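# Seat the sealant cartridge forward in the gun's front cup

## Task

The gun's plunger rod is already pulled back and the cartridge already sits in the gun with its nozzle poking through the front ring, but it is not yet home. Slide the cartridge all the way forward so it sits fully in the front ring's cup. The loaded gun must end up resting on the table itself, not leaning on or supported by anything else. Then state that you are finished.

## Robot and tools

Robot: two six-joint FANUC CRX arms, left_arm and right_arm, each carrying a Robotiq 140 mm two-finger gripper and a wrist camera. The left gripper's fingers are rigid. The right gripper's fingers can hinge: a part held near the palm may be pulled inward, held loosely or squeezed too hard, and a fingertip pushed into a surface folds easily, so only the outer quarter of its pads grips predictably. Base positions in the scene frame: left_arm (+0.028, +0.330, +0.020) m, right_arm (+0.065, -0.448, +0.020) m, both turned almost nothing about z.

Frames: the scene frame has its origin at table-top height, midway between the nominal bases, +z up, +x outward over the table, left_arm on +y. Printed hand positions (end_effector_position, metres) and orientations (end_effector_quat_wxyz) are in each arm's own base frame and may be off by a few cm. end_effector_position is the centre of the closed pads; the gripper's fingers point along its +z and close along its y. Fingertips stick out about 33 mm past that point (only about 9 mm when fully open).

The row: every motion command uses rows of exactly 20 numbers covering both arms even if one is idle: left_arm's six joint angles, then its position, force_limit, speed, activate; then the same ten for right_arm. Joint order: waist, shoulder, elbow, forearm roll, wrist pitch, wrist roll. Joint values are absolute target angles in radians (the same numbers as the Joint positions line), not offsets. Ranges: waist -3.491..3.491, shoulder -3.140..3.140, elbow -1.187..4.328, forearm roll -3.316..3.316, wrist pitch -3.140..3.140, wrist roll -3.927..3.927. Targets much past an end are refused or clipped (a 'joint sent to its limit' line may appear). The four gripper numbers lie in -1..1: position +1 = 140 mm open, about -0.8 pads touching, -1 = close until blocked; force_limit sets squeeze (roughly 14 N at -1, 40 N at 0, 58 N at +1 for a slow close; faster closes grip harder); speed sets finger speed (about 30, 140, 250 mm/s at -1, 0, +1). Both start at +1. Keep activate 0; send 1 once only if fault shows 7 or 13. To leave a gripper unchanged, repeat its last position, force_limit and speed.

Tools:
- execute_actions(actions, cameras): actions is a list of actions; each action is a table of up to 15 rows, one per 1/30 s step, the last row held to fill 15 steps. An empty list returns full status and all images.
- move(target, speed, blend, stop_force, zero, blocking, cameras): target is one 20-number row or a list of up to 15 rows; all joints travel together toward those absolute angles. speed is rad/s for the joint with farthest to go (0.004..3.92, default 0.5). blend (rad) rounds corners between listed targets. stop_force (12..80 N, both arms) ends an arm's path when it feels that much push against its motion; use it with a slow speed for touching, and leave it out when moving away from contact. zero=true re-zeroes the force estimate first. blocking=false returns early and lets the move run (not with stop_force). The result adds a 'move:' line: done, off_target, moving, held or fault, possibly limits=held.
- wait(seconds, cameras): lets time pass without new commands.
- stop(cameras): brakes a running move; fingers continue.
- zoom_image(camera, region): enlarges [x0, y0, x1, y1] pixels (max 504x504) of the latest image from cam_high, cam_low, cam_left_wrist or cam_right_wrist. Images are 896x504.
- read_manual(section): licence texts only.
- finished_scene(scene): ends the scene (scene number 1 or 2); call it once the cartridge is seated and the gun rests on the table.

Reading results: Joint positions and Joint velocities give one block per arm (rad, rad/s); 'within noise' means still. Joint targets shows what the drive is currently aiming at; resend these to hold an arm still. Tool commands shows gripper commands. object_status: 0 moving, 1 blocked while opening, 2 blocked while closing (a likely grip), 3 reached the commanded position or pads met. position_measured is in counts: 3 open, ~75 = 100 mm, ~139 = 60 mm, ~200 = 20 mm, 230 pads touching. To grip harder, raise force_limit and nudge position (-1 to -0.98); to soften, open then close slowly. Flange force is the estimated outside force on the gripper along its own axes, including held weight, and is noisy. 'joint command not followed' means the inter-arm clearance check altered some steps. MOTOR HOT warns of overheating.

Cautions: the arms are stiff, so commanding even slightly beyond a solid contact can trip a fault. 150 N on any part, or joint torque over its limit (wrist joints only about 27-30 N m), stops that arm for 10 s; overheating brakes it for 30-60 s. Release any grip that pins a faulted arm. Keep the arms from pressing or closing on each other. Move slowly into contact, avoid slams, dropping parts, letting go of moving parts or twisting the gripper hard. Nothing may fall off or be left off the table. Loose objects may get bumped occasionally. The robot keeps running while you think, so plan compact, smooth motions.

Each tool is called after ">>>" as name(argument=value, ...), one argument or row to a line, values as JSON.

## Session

>>> execute_actions(
  actions=[],
)

Scene clock: 0.00 s.
left_arm: end_effector_position=(+0.3989, -0.1260, +0.1508) position_measured=3 object_status=3 fault=0 end_effector_quat_wxyz=(+0.321, +0.843, -0.274, +0.334) | right_arm: end_effector_position=(+0.4144, +0.1660, +0.1765) position_measured=3 object_status=3 fault=0 end_effector_quat_wxyz=(+0.175, +0.760, -0.622, +0.063)
Joint positions: left_arm=[0.718 -0.238 -1.027 0.983 -1.291 -0.324] | right_arm=[0.802 0.251 0.032 0.153 -1.694 -0.611]
Joint velocities: within noise
Flange force (N): no reading
Joint targets: left_arm=[0.718 -0.238 -1.027 0.983 -1.291 -0.324] | right_arm=[0.802 0.251 0.032 0.153 -1.694 -0.611]
Tool commands: left_gripper/position=+1.0 left_gripper/force_limit=+1.0 left_gripper/speed=+1.0 left_gripper/activate=+0.0 right_gripper/position=+1.0 right_gripper/force_limit=+1.0 right_gripper/speed=+1.0 right_gripper/activate=+0.0

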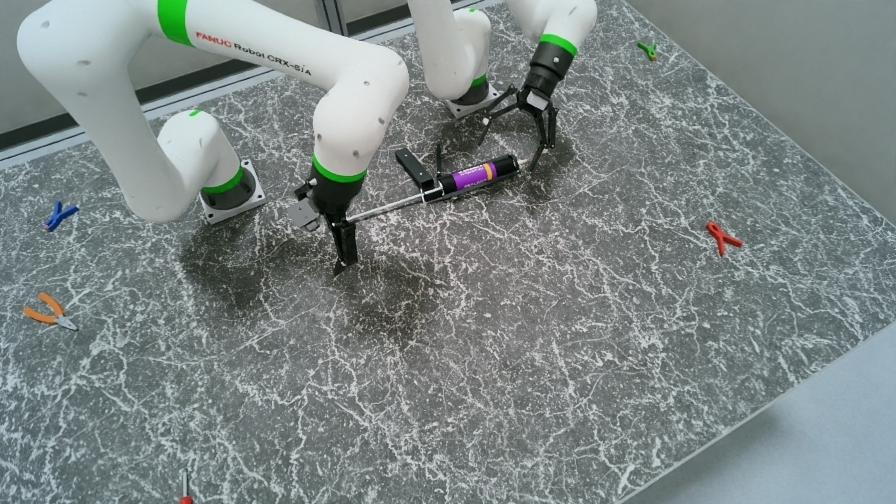

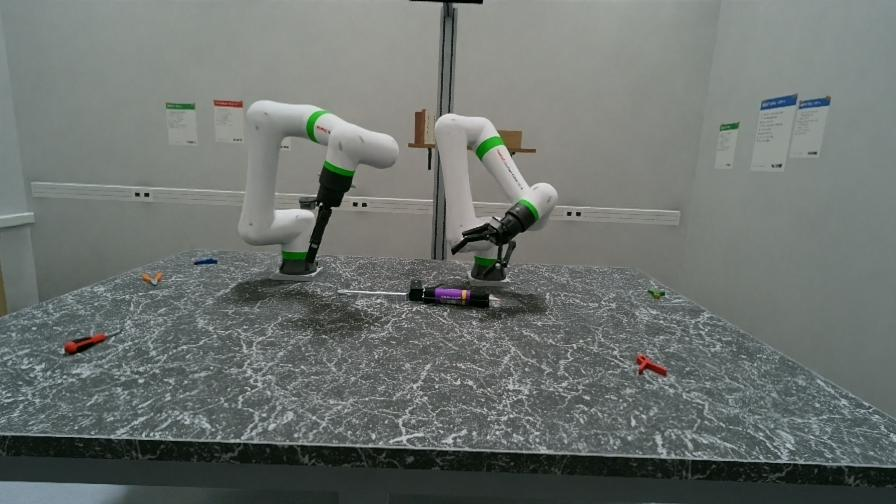

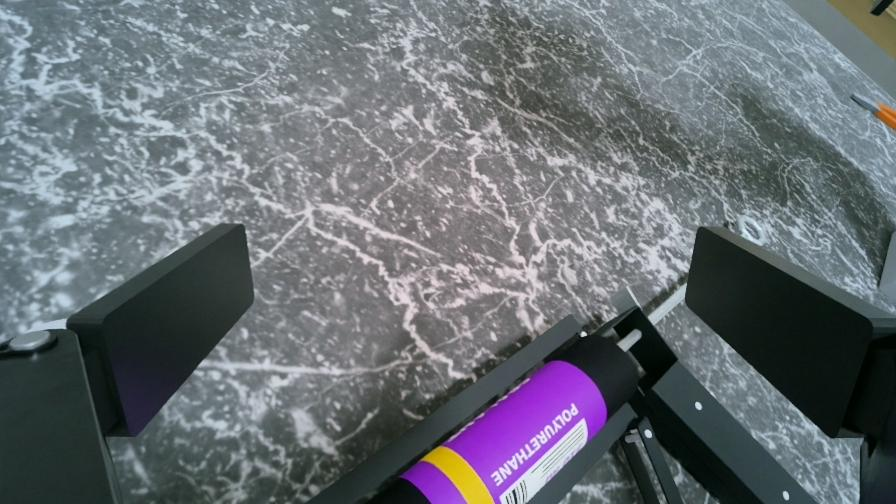

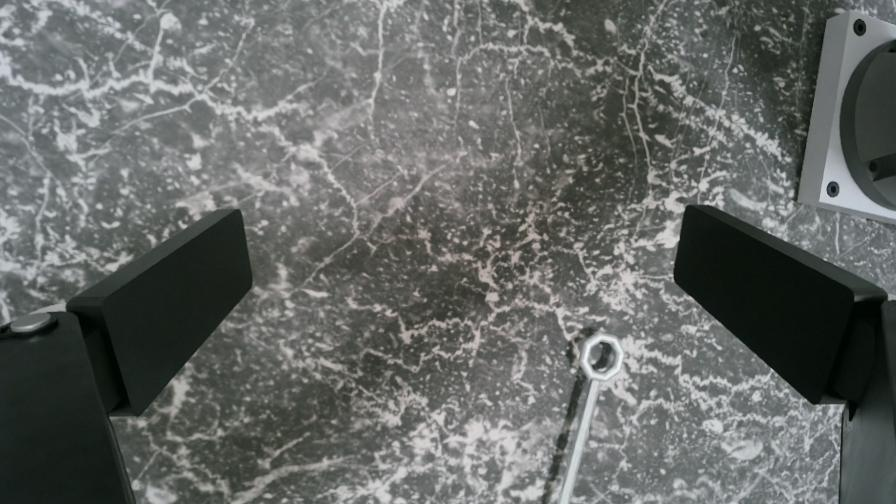

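>>> move(
  target=[
    [1.5, -0.1819, -0.3968, 0, -1.3559, 2.57, -0.4, -1, 0, 0, 0.8837, 0.5284, 0.3823, 3.1416, 1.4247, -1.0467, 0.365, -1, -0.5, 0],
    [0.3698, -0.1819, -0.3968, 0, -1.3559, 2.5708, -0.4, -1, 0, 0, 0.8837, 0.5284, 0.3823, 3.1416, 1.4247, -1.0467, 0.365, -1, -0.5, 0],
  ],
  speed=[1.2, 0.8],
  cameras=["cam_left_wrist", "cam_right_wrist","cam_low","cam_high"],
)

Scene clock: 49.60 s.
left_arm: end_effector_position=(+0.3695, +0.0039, +0.1400) position_measured=179 object_status=3 fault=0 end_effector_quat_wxyz=(+0.000, +0.774, +0.633, +0.000) | right_arm: end_effector_position=(+0.3005, +0.5712, +0.1200) position_measured=83 object_status=3 fault=0 end_effector_quat_wxyz=(+0.000, +0.762, +0.647, +0.000)
Joint positions: left_arm=[0.37 -0.182 -0.397 0 -1.356 2.571] | right_arm=[0.884 0.528 0.382 3.142 1.425 -1.047]
Flange force (N): left_arm=[3.1 8.8 -2.8] | right_arm=[0.1 -2.7 -5.0]
Joint targets: left_arm=[0.370 -0.182 -0.397 0.000 -1.356 2.571] | right_arm=[0.884 0.528 0.382 3.142 1.425 -1.047]
move: done

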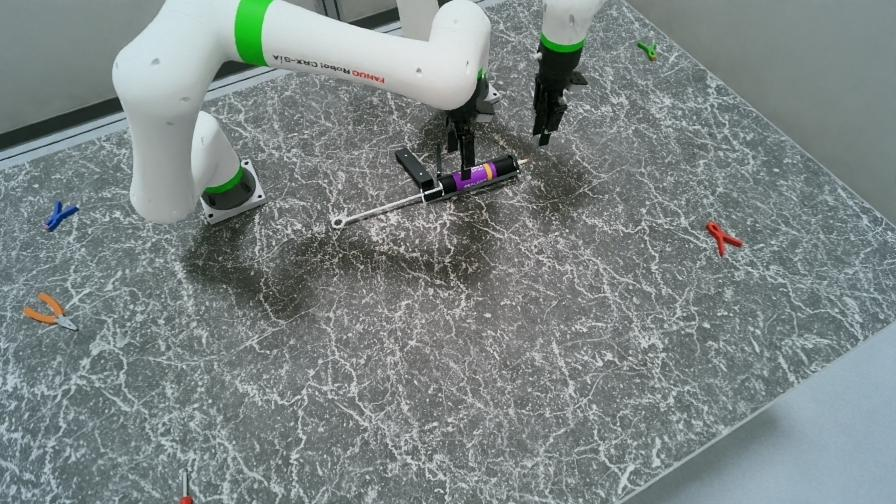

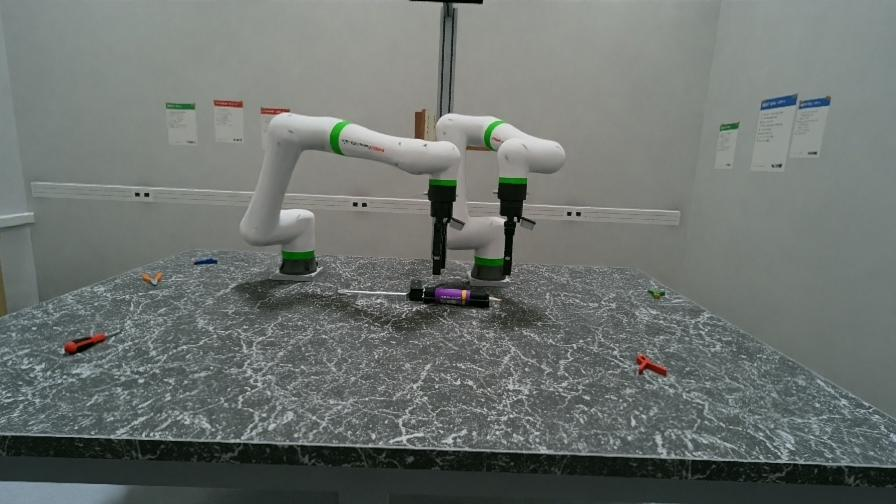

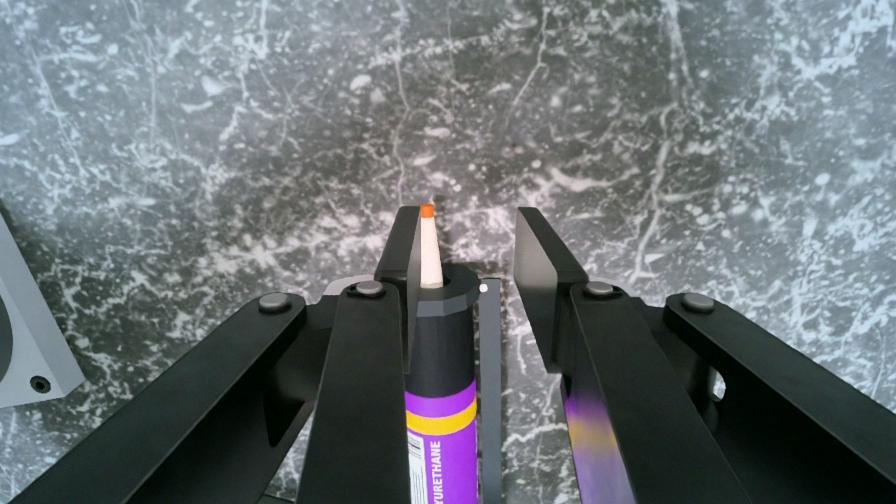

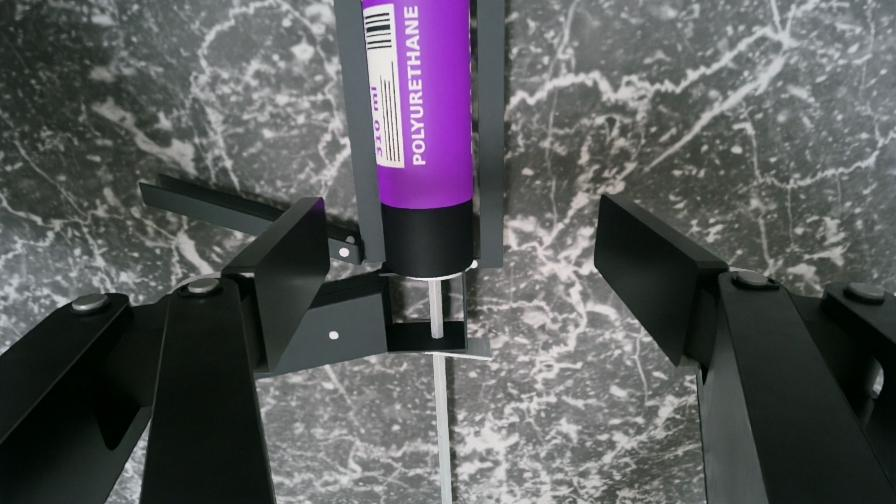

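>>> move(
  target=[
    [0.3017, -0.1476, -0.6474, 0, -1.0710, 2.6825, -0.4, -1, 0, 0, 0.9085, 0.5704, 0.2716, 3.1416, 1.2720, -1.0279, 0.365, -1, -0.5, 0],
    [0.3017, -0.1476, -0.6474, 0, -1.0710, 2.6825, -0.4, -1, 0, 0, 0.9085, 0.5704, 0.2716, 3.1416, 1.2720, -1.0279, -1, 0.1, -1, 0],
  ],
  speed=0.15,
  cameras=["cam_left_wrist", "cam_right_wrist","cam_low"],
)

>>> zoom_image(
  camera="cam_low",
  region=[400, 240, 540, 330],
)

Scene clock: 105.37 s.
left_arm: end_effector_position=(+0.3414, -0.0299, +0.0279) position_measured=179 object_status=3 fault=0 end_effector_quat_wxyz=(+0.000, +0.761, +0.649, +0.000) | right_arm: end_effector_position=(+0.2863, +0.5786, +0.0470) position_measured=168 object_status=0 fault=0 end_effector_quat_wxyz=(+0.000, +0.748, +0.664, +0.000)
Joint positions: left_arm=[0.302 -0.148 -0.647 0 -1.071 2.683] | right_arm=[0.909 0.57 0.272 3.142 1.272 -1.028]
Flange force (N): left_arm=[1.6 8.1 -0.6] | right_arm=[-2.7 -0.1 -19.5]
Joint targets: left_arm=[0.302 -0.148 -0.647 0.000 -1.071 2.683] | right_arm=[0.908 0.570 0.272 3.142 1.272 -1.028]
move: done
Images, in order (width x height): cam_low 896x504, cam_left_wrist 896x504, cam_right_wrist 896x504.

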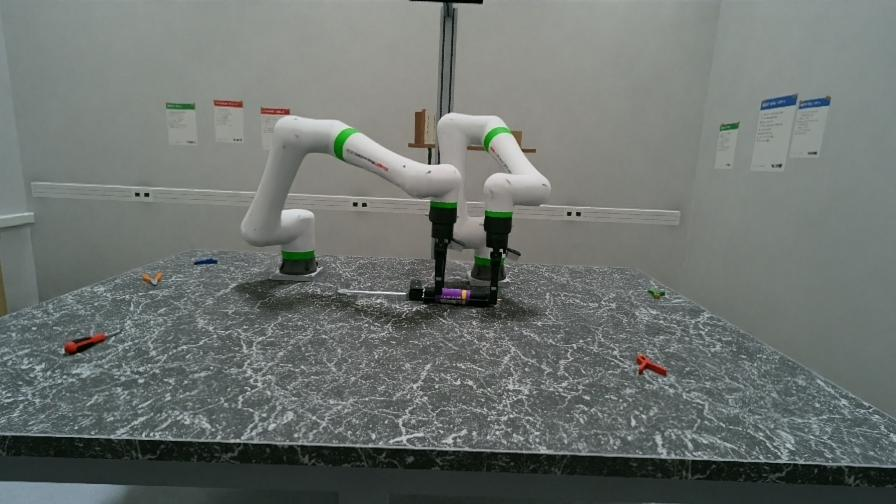

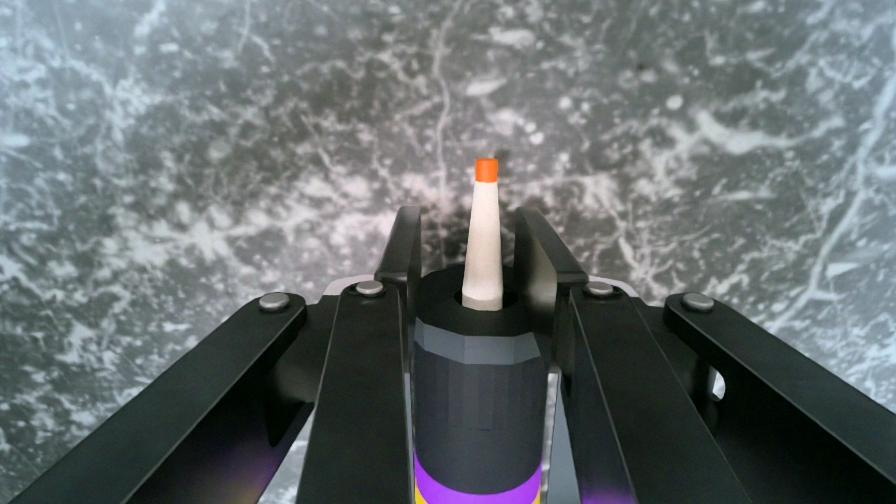

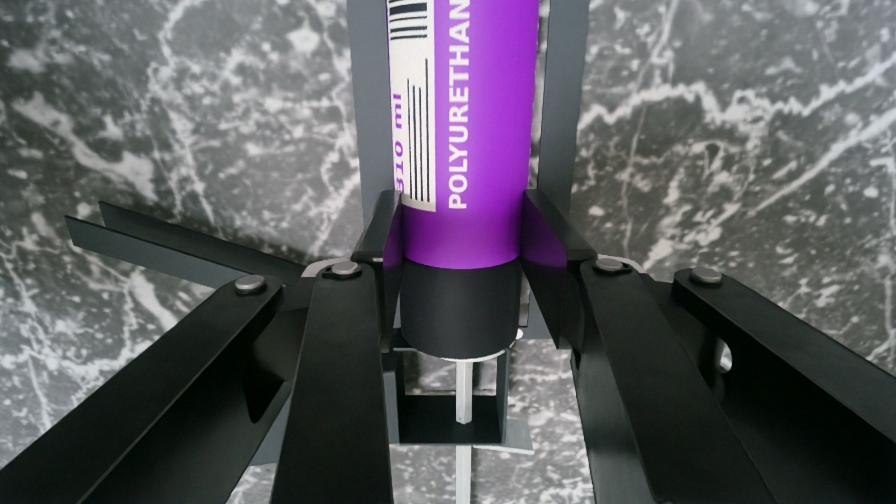

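Scaled by 3.600 from the camera's image (finer frame: 1280x720).

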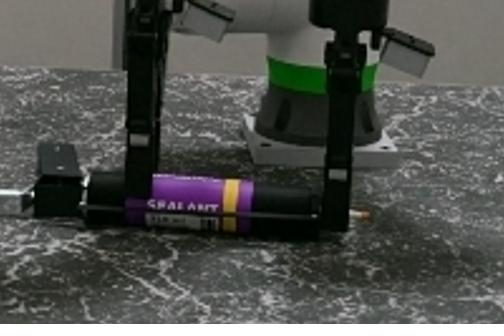

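>>> move(
  target=[0.3017, -0.1476, -0.6474, 0, -1.0710, 2.6825, -0.4, -1, 0, 0, 0.9282, 0.6294, 0.3638, 3.1416, 1.3052, -1.0476, -1, 0.1, -1, 0],
  speed=0.03,
  stop_force=50,
  cameras=["cam_left_wrist", "cam_right_wrist","cam_low"],
)

>>> zoom_image(
  camera="cam_low",
  region=[400, 240, 540, 330],
)

Scene clock: 120.63 s.
left_arm: end_effector_position=(+0.3414, -0.0299, +0.0279) position_measured=179 object_status=3 fault=0 end_effector_quat_wxyz=(+0.000, +0.761, +0.649, +0.000) | right_arm: end_effector_position=(+0.2892, +0.6033, +0.0470) position_measured=168 object_status=2 fault=0 end_effector_quat_wxyz=(+0.000, +0.748, +0.664, +0.000)
Joint positions: left_arm=[0.302 -0.148 -0.647 0 -1.071 2.683] | right_arm=[0.928 0.629 0.364 3.142 1.305 -1.048]
Flange force (N): left_arm=[47.0 1.5 -1.2] | right_arm=[-44.8 5.9 -44.8]
Joint targets: left_arm=[0.302 -0.148 -0.647 0.000 -1.071 2.683] | right_arm=[0.928 0.629 0.364 3.142 1.305 -1.048]
move: done
Images, in order (width x height): cam_low 896x504, cam_left_wrist 896x504, cam_right_wrist 896x504.

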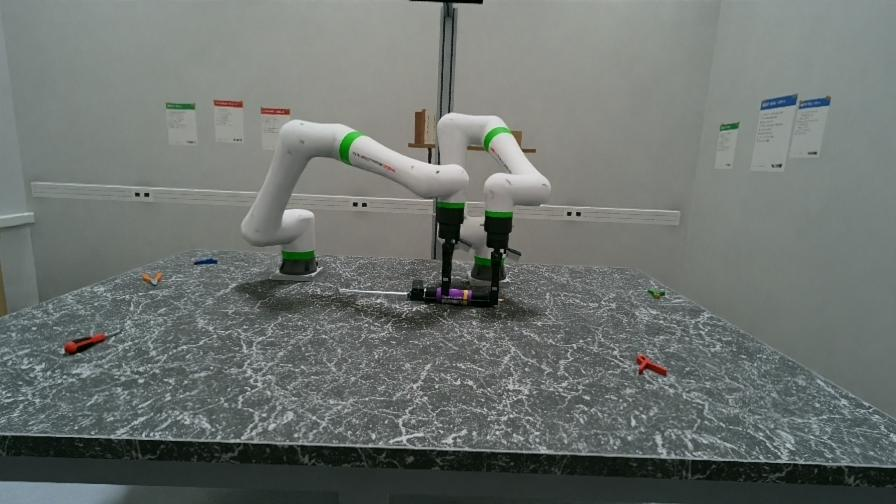

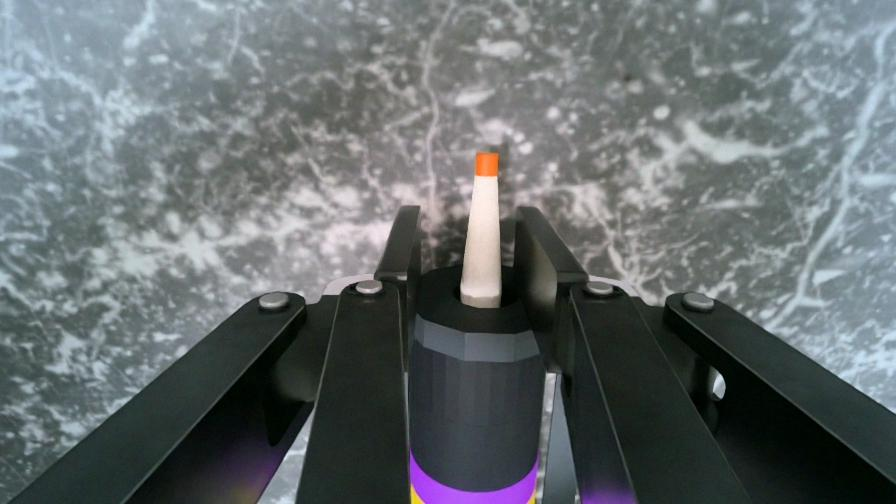

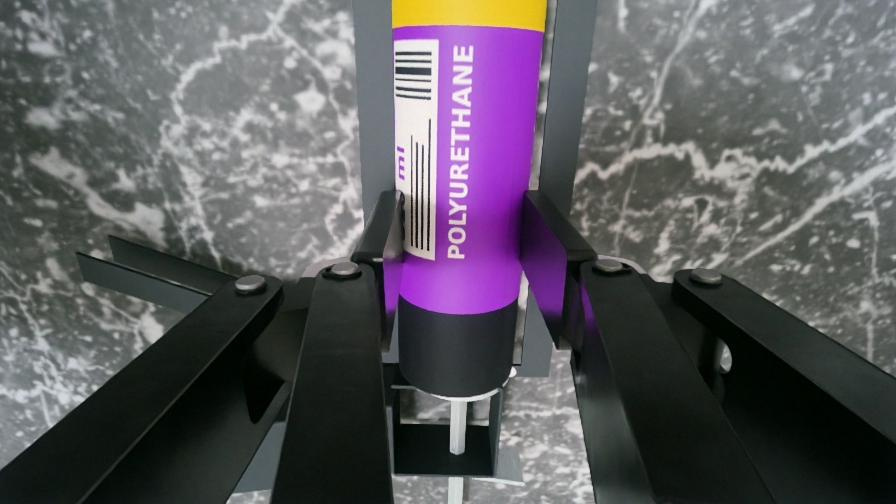

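Scaled by 3.600 from the camera's image (finer frame: 1280x720).

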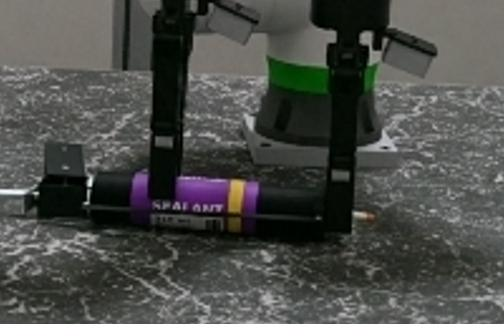

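>>> move(
  target=[
    [0.3017, -0.1476, -0.6474, 0, -1.0710, 2.6825, -0.4, -1, 0, 0, 0.9254, 0.6211, 0.3509, 3.1416, 1.3005, -1.0448, -1, 0.1, -1, 0],
    [0.3017, -0.1476, -0.6474, 0, -1.0710, 2.6825, -0.4, -1, 0, 0, 0.9254, 0.6211, 0.3509, 3.1416, 1.3005, -1.0448, 0.365, -1, -0.7, 0],
    [0.3017, -0.1476, -0.6474, 0, -1.0710, 2.6825, -0.4, -1, 0, 0, 0.9131, 0.5876, 0.2837, 3.1416, 1.2669, -1.0325, 0.365, -1, -0.7, 0],
    [0.3017, -0.1476, -0.6474, 0, -1.0710, 2.6825, -0.4, -1, 0, 0, 0.9131, 0.5876, 0.2837, 3.1416, 1.2669, -1.0325, -1, 1, -1, 0],
  ],
  speed=[0.04, 0.1, 0.1, 0.1],
  cameras=["cam_left_wrist", "cam_right_wrist","cam_low"],
)

>>> zoom_image(
  camera="cam_low",
  region=[400, 240, 540, 330],
)

Scene clock: 156.27 s.
left_arm: end_effector_position=(+0.3414, -0.0299, +0.0279) position_measured=179 object_status=3 fault=0 end_effector_quat_wxyz=(+0.000, +0.761, +0.649, +0.000) | right_arm: end_effector_position=(+0.2869, +0.5841, +0.0411) position_measured=164 object_status=0 fault=0 end_effector_quat_wxyz=(+0.000, +0.748, +0.664, +0.000)
Joint positions: left_arm=[0.302 -0.148 -0.647 0 -1.071 2.682] | right_arm=[0.913 0.588 0.284 3.142 1.267 -1.032]
Flange force (N): left_arm=[2.2 7.2 -0.3] | right_arm=[-3.0 -1.5 -22.9]
Joint targets: left_arm=[0.302 -0.148 -0.647 0.000 -1.071 2.683] | right_arm=[0.913 0.588 0.284 3.142 1.267 -1.032]
move: done
Images, in order (width x height): cam_low 896x504, cam_left_wrist 896x504, cam_right_wrist 896x504.

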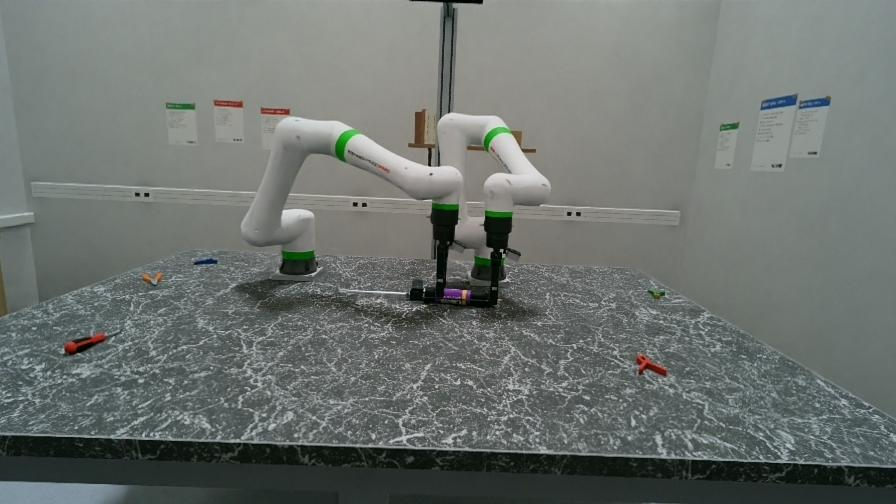

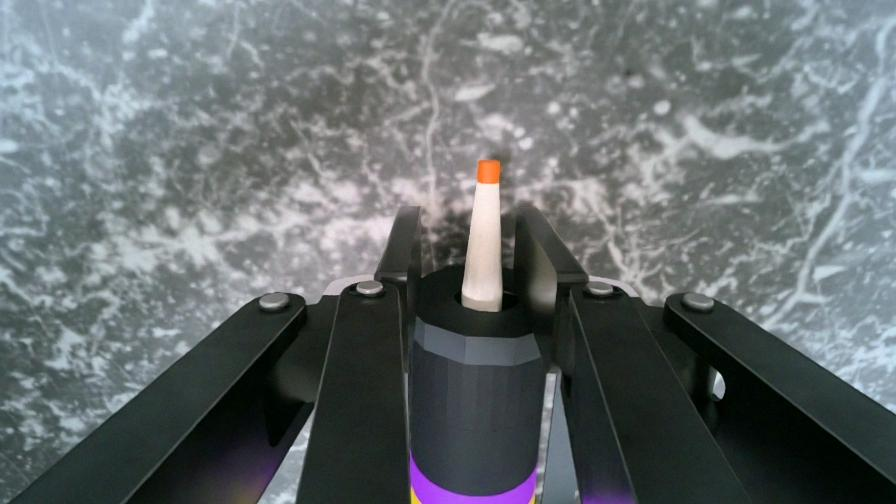

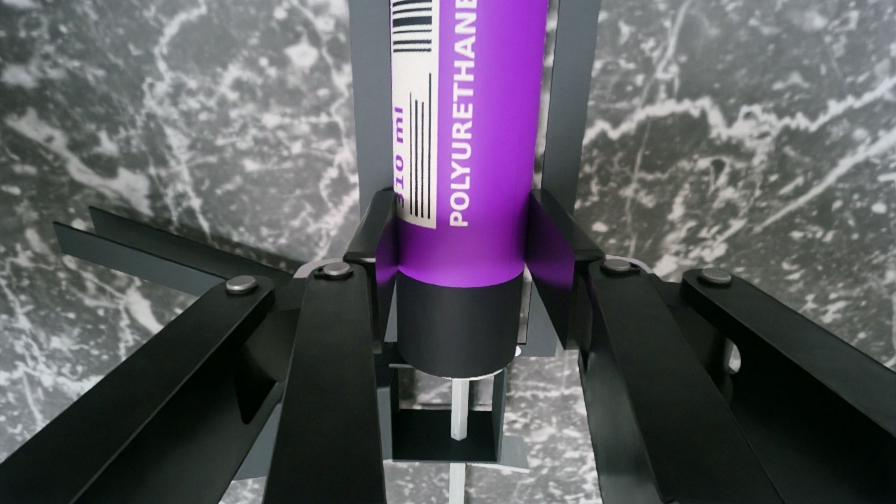

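Scaled by 3.600 from the camera's image (finer frame: 1280x720).

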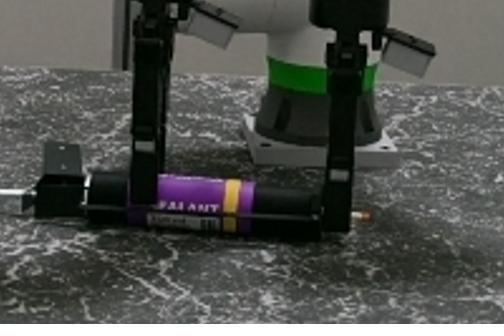

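>>> move(
  target=[0.3017, -0.1476, -0.6474, 0, -1.0710, 2.6825, -0.4, -1, 0, 0, 0.9324, 0.6473, 0.3776, 3.1416, 1.3011, -1.0518, -1, 1, -1, 0],
  speed=0.03,
  stop_force=70,
  cameras=["cam_left_wrist", "cam_right_wrist"],
)

Scene clock: 167.57 s.
left_arm: end_effector_position=(+0.3414, -0.0299, +0.0279) position_measured=179 object_status=3 fault=0 end_effector_quat_wxyz=(+0.000, +0.761, +0.649, +0.000) | right_arm: end_effector_position=(+0.2899, +0.6088, +0.0410) position_measured=164 object_status=2 fault=0 end_effector_quat_wxyz=(+0.000, +0.748, +0.664, +0.000)
Joint positions: left_arm=[0.302 -0.148 -0.647 0 -1.071 2.682] | right_arm=[0.932 0.647 0.378 3.142 1.301 -1.052]
Flange force (N): left_arm=[68.9 0.0 -1.6] | right_arm=[-66.8 6.8 -33.0]
Joint targets: left_arm=[0.302 -0.148 -0.647 0.000 -1.071 2.683] | right_arm=[0.932 0.647 0.378 3.142 1.301 -1.052]
move: done

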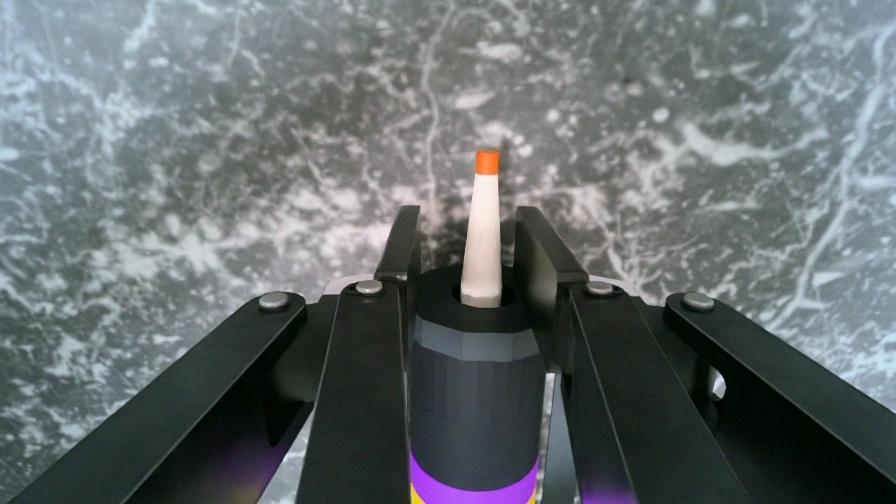

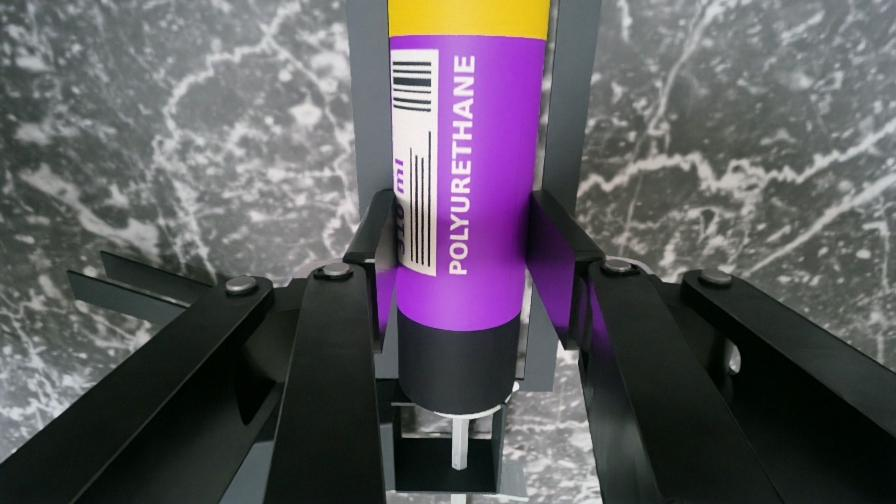

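>>> zoom_image(
  camera="cam_left_wrist",
  region=[390, 130, 570, 504],
)

>>> zoom_image(
  camera="cam_right_wrist",
  region=[360, 300, 560, 504],
)

Scaled by 1.348 from the camera's image (finer frame: 1280x720).

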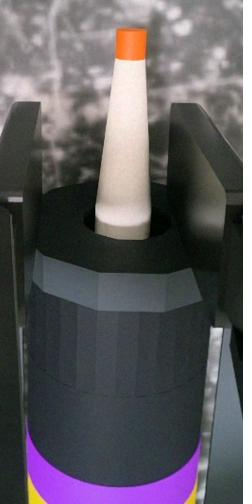

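Scaled by 2.471 from the camera's image (finer frame: 1280x720).

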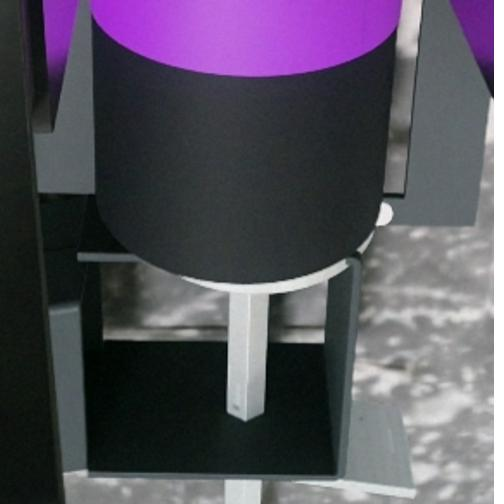

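>>> zoom_image(
  camera="cam_left_wrist",
  region=[400, 250, 560, 450],
)

>>> zoom_image(
  camera="cam_right_wrist",
  region=[340, 0, 620, 240],
)

Scaled by 2.520 from the camera's image (finer frame: 1280x720).

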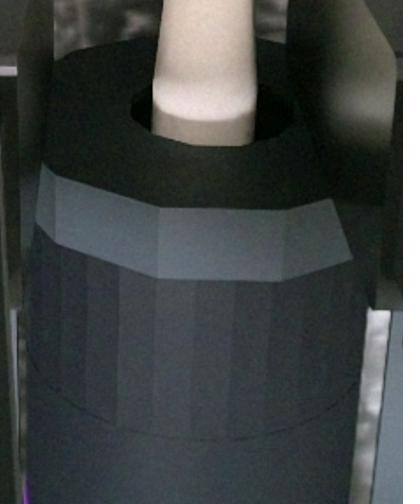

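Scaled by 1.800 from the camera's image (finer frame: 1280x720).

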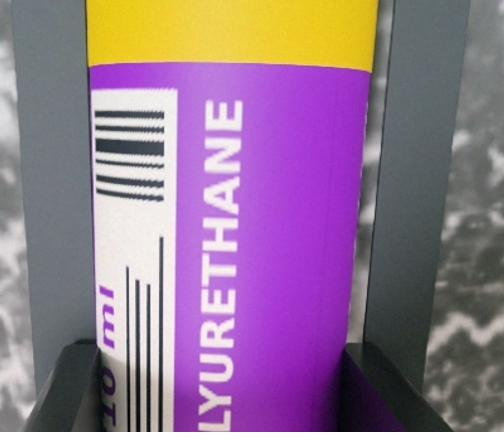

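>>> move(
  target=[
    [0.3017, -0.1476, -0.6474, 0, -1.0710, 2.6825, -0.4, -1, 0, 0, 0.9269, 0.6305, 0.3510, 3.1416, 1.2914, -1.0463, -1, 1, -1, 0],
    [0.3017, -0.1476, -0.6474, 0, -1.0710, 2.6825, -0.4, -1, 0, 0, 0.9269, 0.6305, 0.3510, 3.1416, 1.2914, -1.0463, 0.365, -1, -0.7, 0],
    [0.3017, -0.1476, -0.6474, 0, -1.0710, 2.6825, -0.4, -1, 0, 0, 0.9097, 0.5898, 0.2871, 3.1416, 1.2681, -1.0151, 0.365, -1, -0.7, 0],
  ],
  speed=[0.06, 0.1, 0.1],
  cameras=["cam_left_wrist", "cam_right_wrist"],
)

>>> zoom_image(
  camera="cam_right_wrist",
  region=[300, 0, 650, 350],
)

>>> zoom_image(
  camera="cam_left_wrist",
  region=[400, 250, 560, 450],
)

Scene clock: 240.80 s.
left_arm: end_effector_position=(+0.3414, -0.0299, +0.0279) position_measured=179 object_status=3 fault=0 end_effector_quat_wxyz=(+0.000, +0.761, +0.649, +0.000) | right_arm: end_effector_position=(+0.2894, +0.5838, +0.0410) position_measured=83 object_status=3 fault=0 end_effector_quat_wxyz=(+0.000, +0.743, +0.669, +0.000)
Joint positions: left_arm=[0.302 -0.148 -0.647 0 -1.071 2.682] | right_arm=[0.91 0.59 0.287 3.142 1.268 -1.015]
Flange force (N): left_arm=[2.7 7.0 -1.4] | right_arm=[0.1 -2.6 -5.4]
Joint targets: left_arm=[0.302 -0.148 -0.647 0.000 -1.071 2.683] | right_arm=[0.910 0.590 0.287 3.142 1.268 -1.015]
move: done

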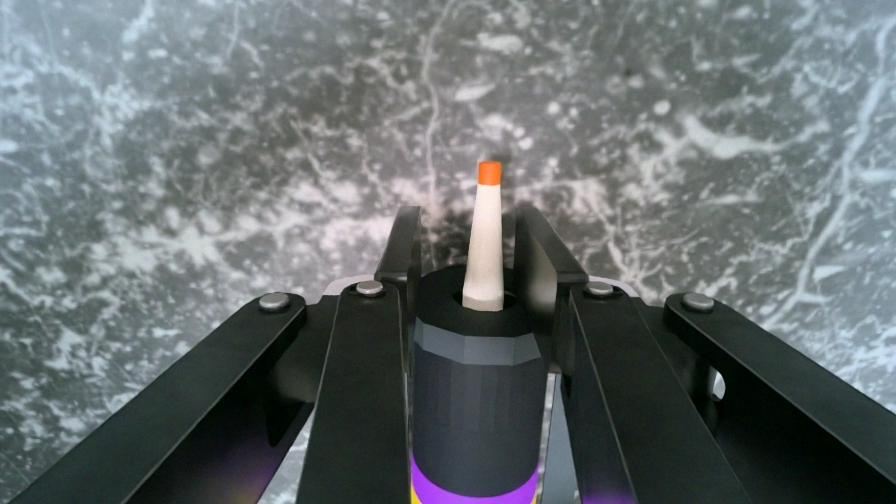

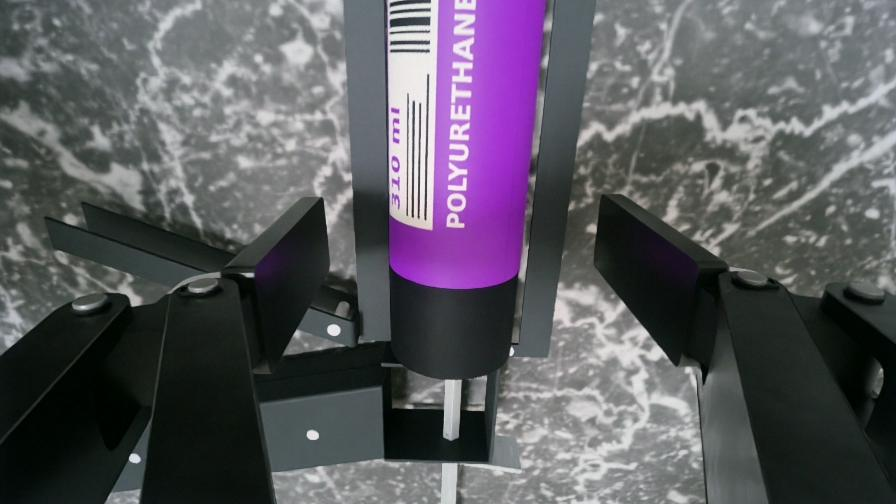

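Scaled by 1.440 from the camera's image (finer frame: 1280x720).

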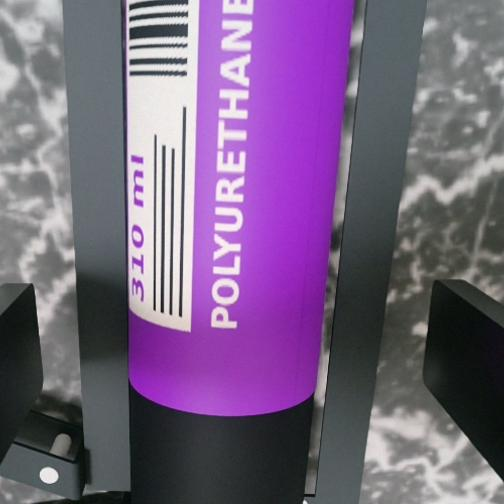

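Scaled by 2.520 from the camera's image (finer frame: 1280x720).

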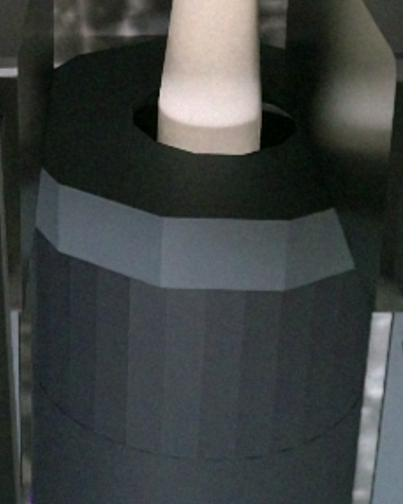

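>>> move(
  target=[
    [0.3017, -0.1476, -0.6474, 0, -1.0710, 2.6825, -0.4, -1, 0, 0, 0.9114, 0.5867, 0.2896, 3.1416, 1.2737, -1.0308, 0.365, -1, -0.7, 0],
    [0.3017, -0.1476, -0.6474, 0, -1.0710, 2.6825, -0.4, -1, 0, 0, 0.9114, 0.5867, 0.2896, 3.1416, 1.2737, -1.0308, -1, -0.2, -1, 0],
  ],
  speed=0.1,
  cameras=["cam_left_wrist", "cam_right_wrist"],
)

>>> move(
  target=[0.3017, -0.1476, -0.6474, 0, -1.0710, 2.6825, -0.4, -1, 0, 0, 0.9285, 0.6391, 0.3717, 3.1416, 1.3034, -1.0479, -1, -0.2, -1, 0],
  speed=0.04,
  stop_force=60,
  cameras=["cam_left_wrist", "cam_right_wrist"],
)

>>> zoom_image(
  camera="cam_left_wrist",
  region=[400, 250, 560, 450],
)

Scene clock: 294.67 s.
left_arm: end_effector_position=(+0.3414, -0.0299, +0.0279) position_measured=179 object_status=3 fault=0 end_effector_quat_wxyz=(+0.000, +0.761, +0.649, +0.000) | right_arm: end_effector_position=(+0.2882, +0.5840, +0.0440) position_measured=162 object_status=0 fault=0 end_effector_quat_wxyz=(+0.000, +0.748, +0.664, +0.000)
Joint positions: left_arm=[0.302 -0.148 -0.647 0 -1.071 2.682] | right_arm=[0.911 0.587 0.29 3.142 1.274 -1.031]
Flange force (N): left_arm=[1.8 7.6 -0.7] | right_arm=[-0.8 -2.9 -10.7]
Joint targets: left_arm=[0.302 -0.148 -0.647 0.000 -1.071 2.683] | right_arm=[0.911 0.587 0.290 3.142 1.274 -1.031]
move: done

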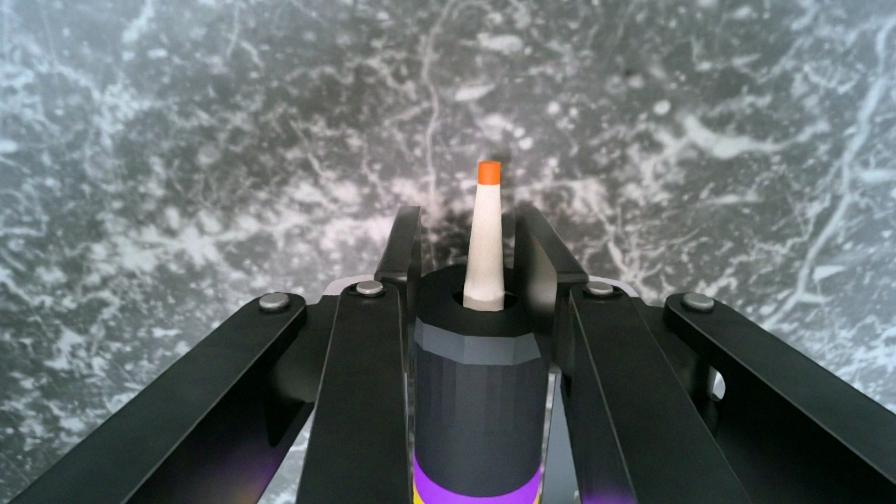

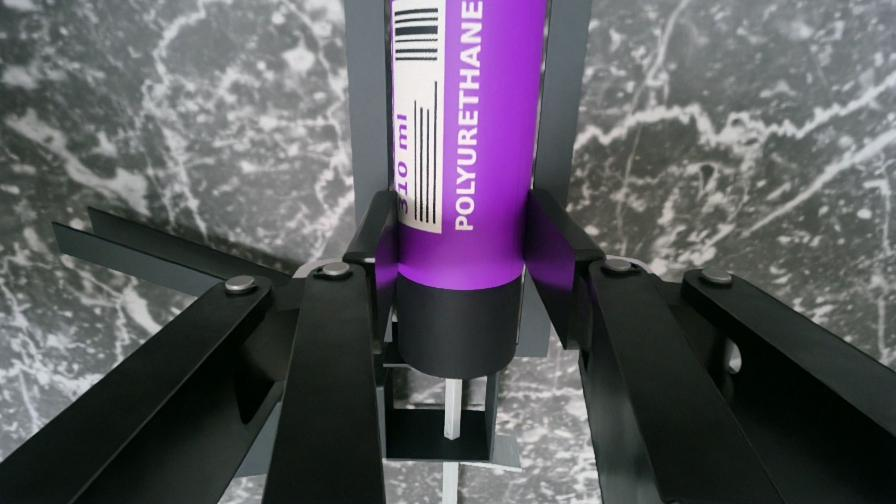

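Scene clock: 297.33 s.
left_arm: end_effector_position=(+0.3414, -0.0299, +0.0279) position_measured=179 object_status=3 fault=0 end_effector_quat_wxyz=(+0.000, +0.761, +0.649, +0.000) | right_arm: end_effector_position=(+0.2908, +0.6058, +0.0439) position_measured=162 object_status=2 fault=0 end_effector_quat_wxyz=(+0.000, +0.748, +0.664, +0.000)
Joint positions: left_arm=[0.302 -0.148 -0.647 0 -1.071 2.682] | right_arm=[0.928 0.639 0.372 3.142 1.303 -1.048]
Flange force (N): left_arm=[28.5 5.4 0.4] | right_arm=[-24.1 0.8 -18.9]
Joint targets: left_arm=[0.302 -0.148 -0.647 0.000 -1.071 2.683] | right_arm=[0.928 0.639 0.372 3.142 1.303 -1.048]
move: done

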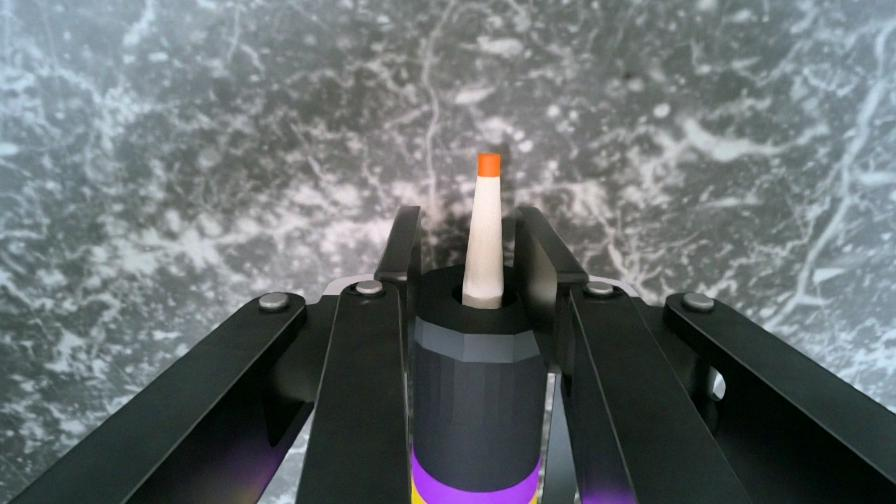

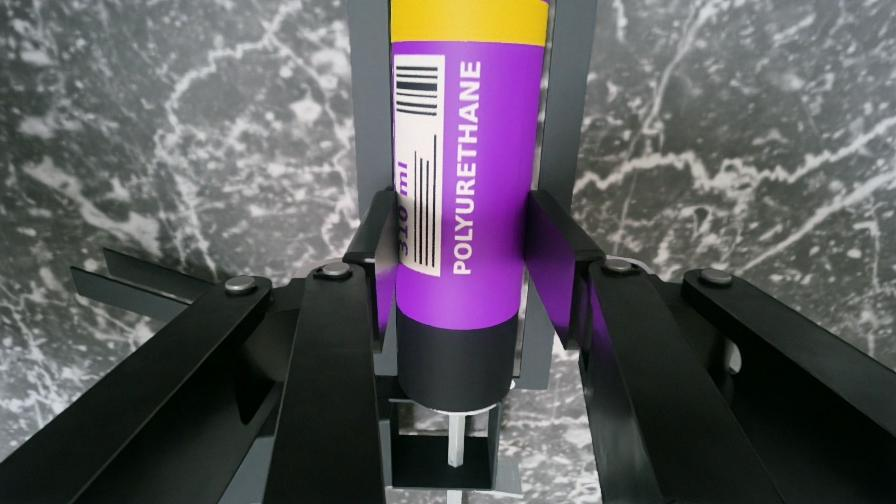

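Scaled by 2.520 from the camera's image (finer frame: 1280x720).

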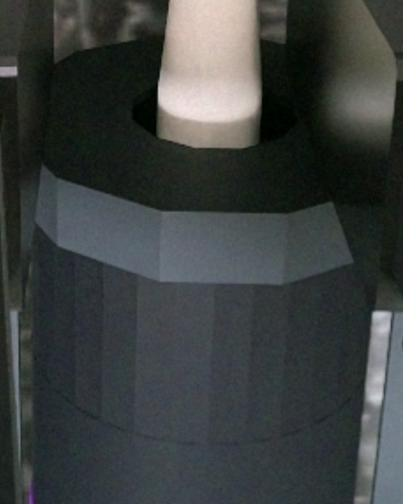

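>>> zoom_image(
  camera="cam_left_wrist",
  region=[440, 270, 530, 330],
)

Scaled by 5.600 from the camera's image (finer frame: 1280x720).

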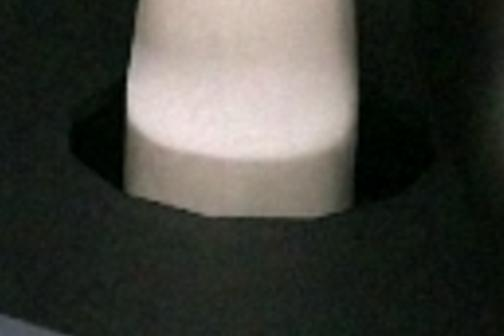

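>>> move(
  target=[0.3017, -0.1476, -0.6474, 0, -1.0710, 2.6825, -0.4, -1, 0, 0, 0.9281, 0.6481, 0.3861, 3.1416, 1.3088, -1.0475, -1, -0.2, -1, 0],
  speed=0.02,
  stop_force=50,
  cameras=["cam_left_wrist", "cam_right_wrist"],
)

>>> zoom_image(
  camera="cam_left_wrist",
  region=[400, 250, 560, 450],
)

Scene clock: 344.33 s.
left_arm: end_effector_position=(+0.3414, -0.0299, +0.0279) position_measured=179 object_status=3 fault=0 end_effector_quat_wxyz=(+0.000, +0.761, +0.649, +0.000) | right_arm: end_effector_position=(+0.2932, +0.6085, +0.0440) position_measured=162 object_status=2 fault=0 end_effector_quat_wxyz=(+0.000, +0.748, +0.664, +0.000)
Joint positions: left_arm=[0.302 -0.148 -0.647 0 -1.071 2.682] | right_arm=[0.928 0.648 0.386 3.142 1.309 -1.048]
Flange force (N): left_arm=[28.7 7.4 -0.5] | right_arm=[-23.5 -3.8 -17.5]
Joint targets: left_arm=[0.302 -0.148 -0.647 0.000 -1.071 2.683] | right_arm=[0.928 0.648 0.386 3.142 1.309 -1.048]
move: done

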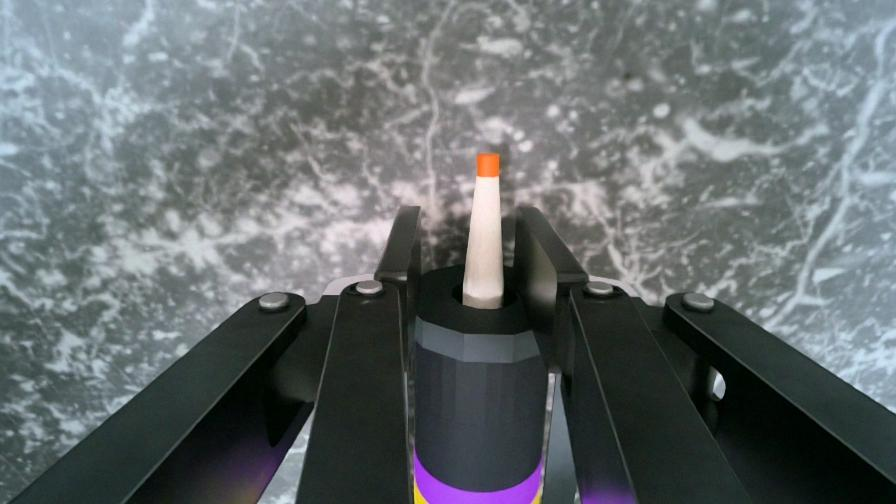

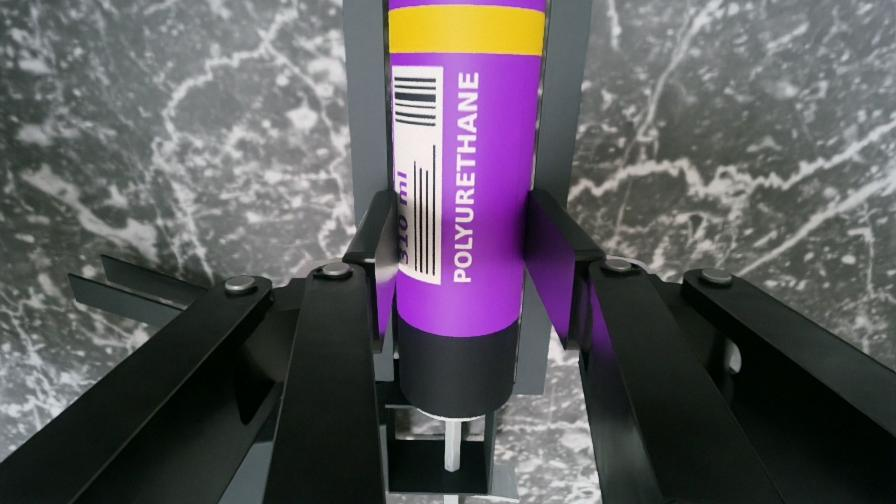

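Scaled by 2.520 from the camera's image (finer frame: 1280x720).

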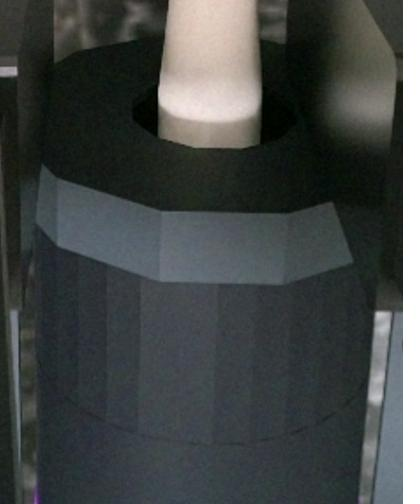

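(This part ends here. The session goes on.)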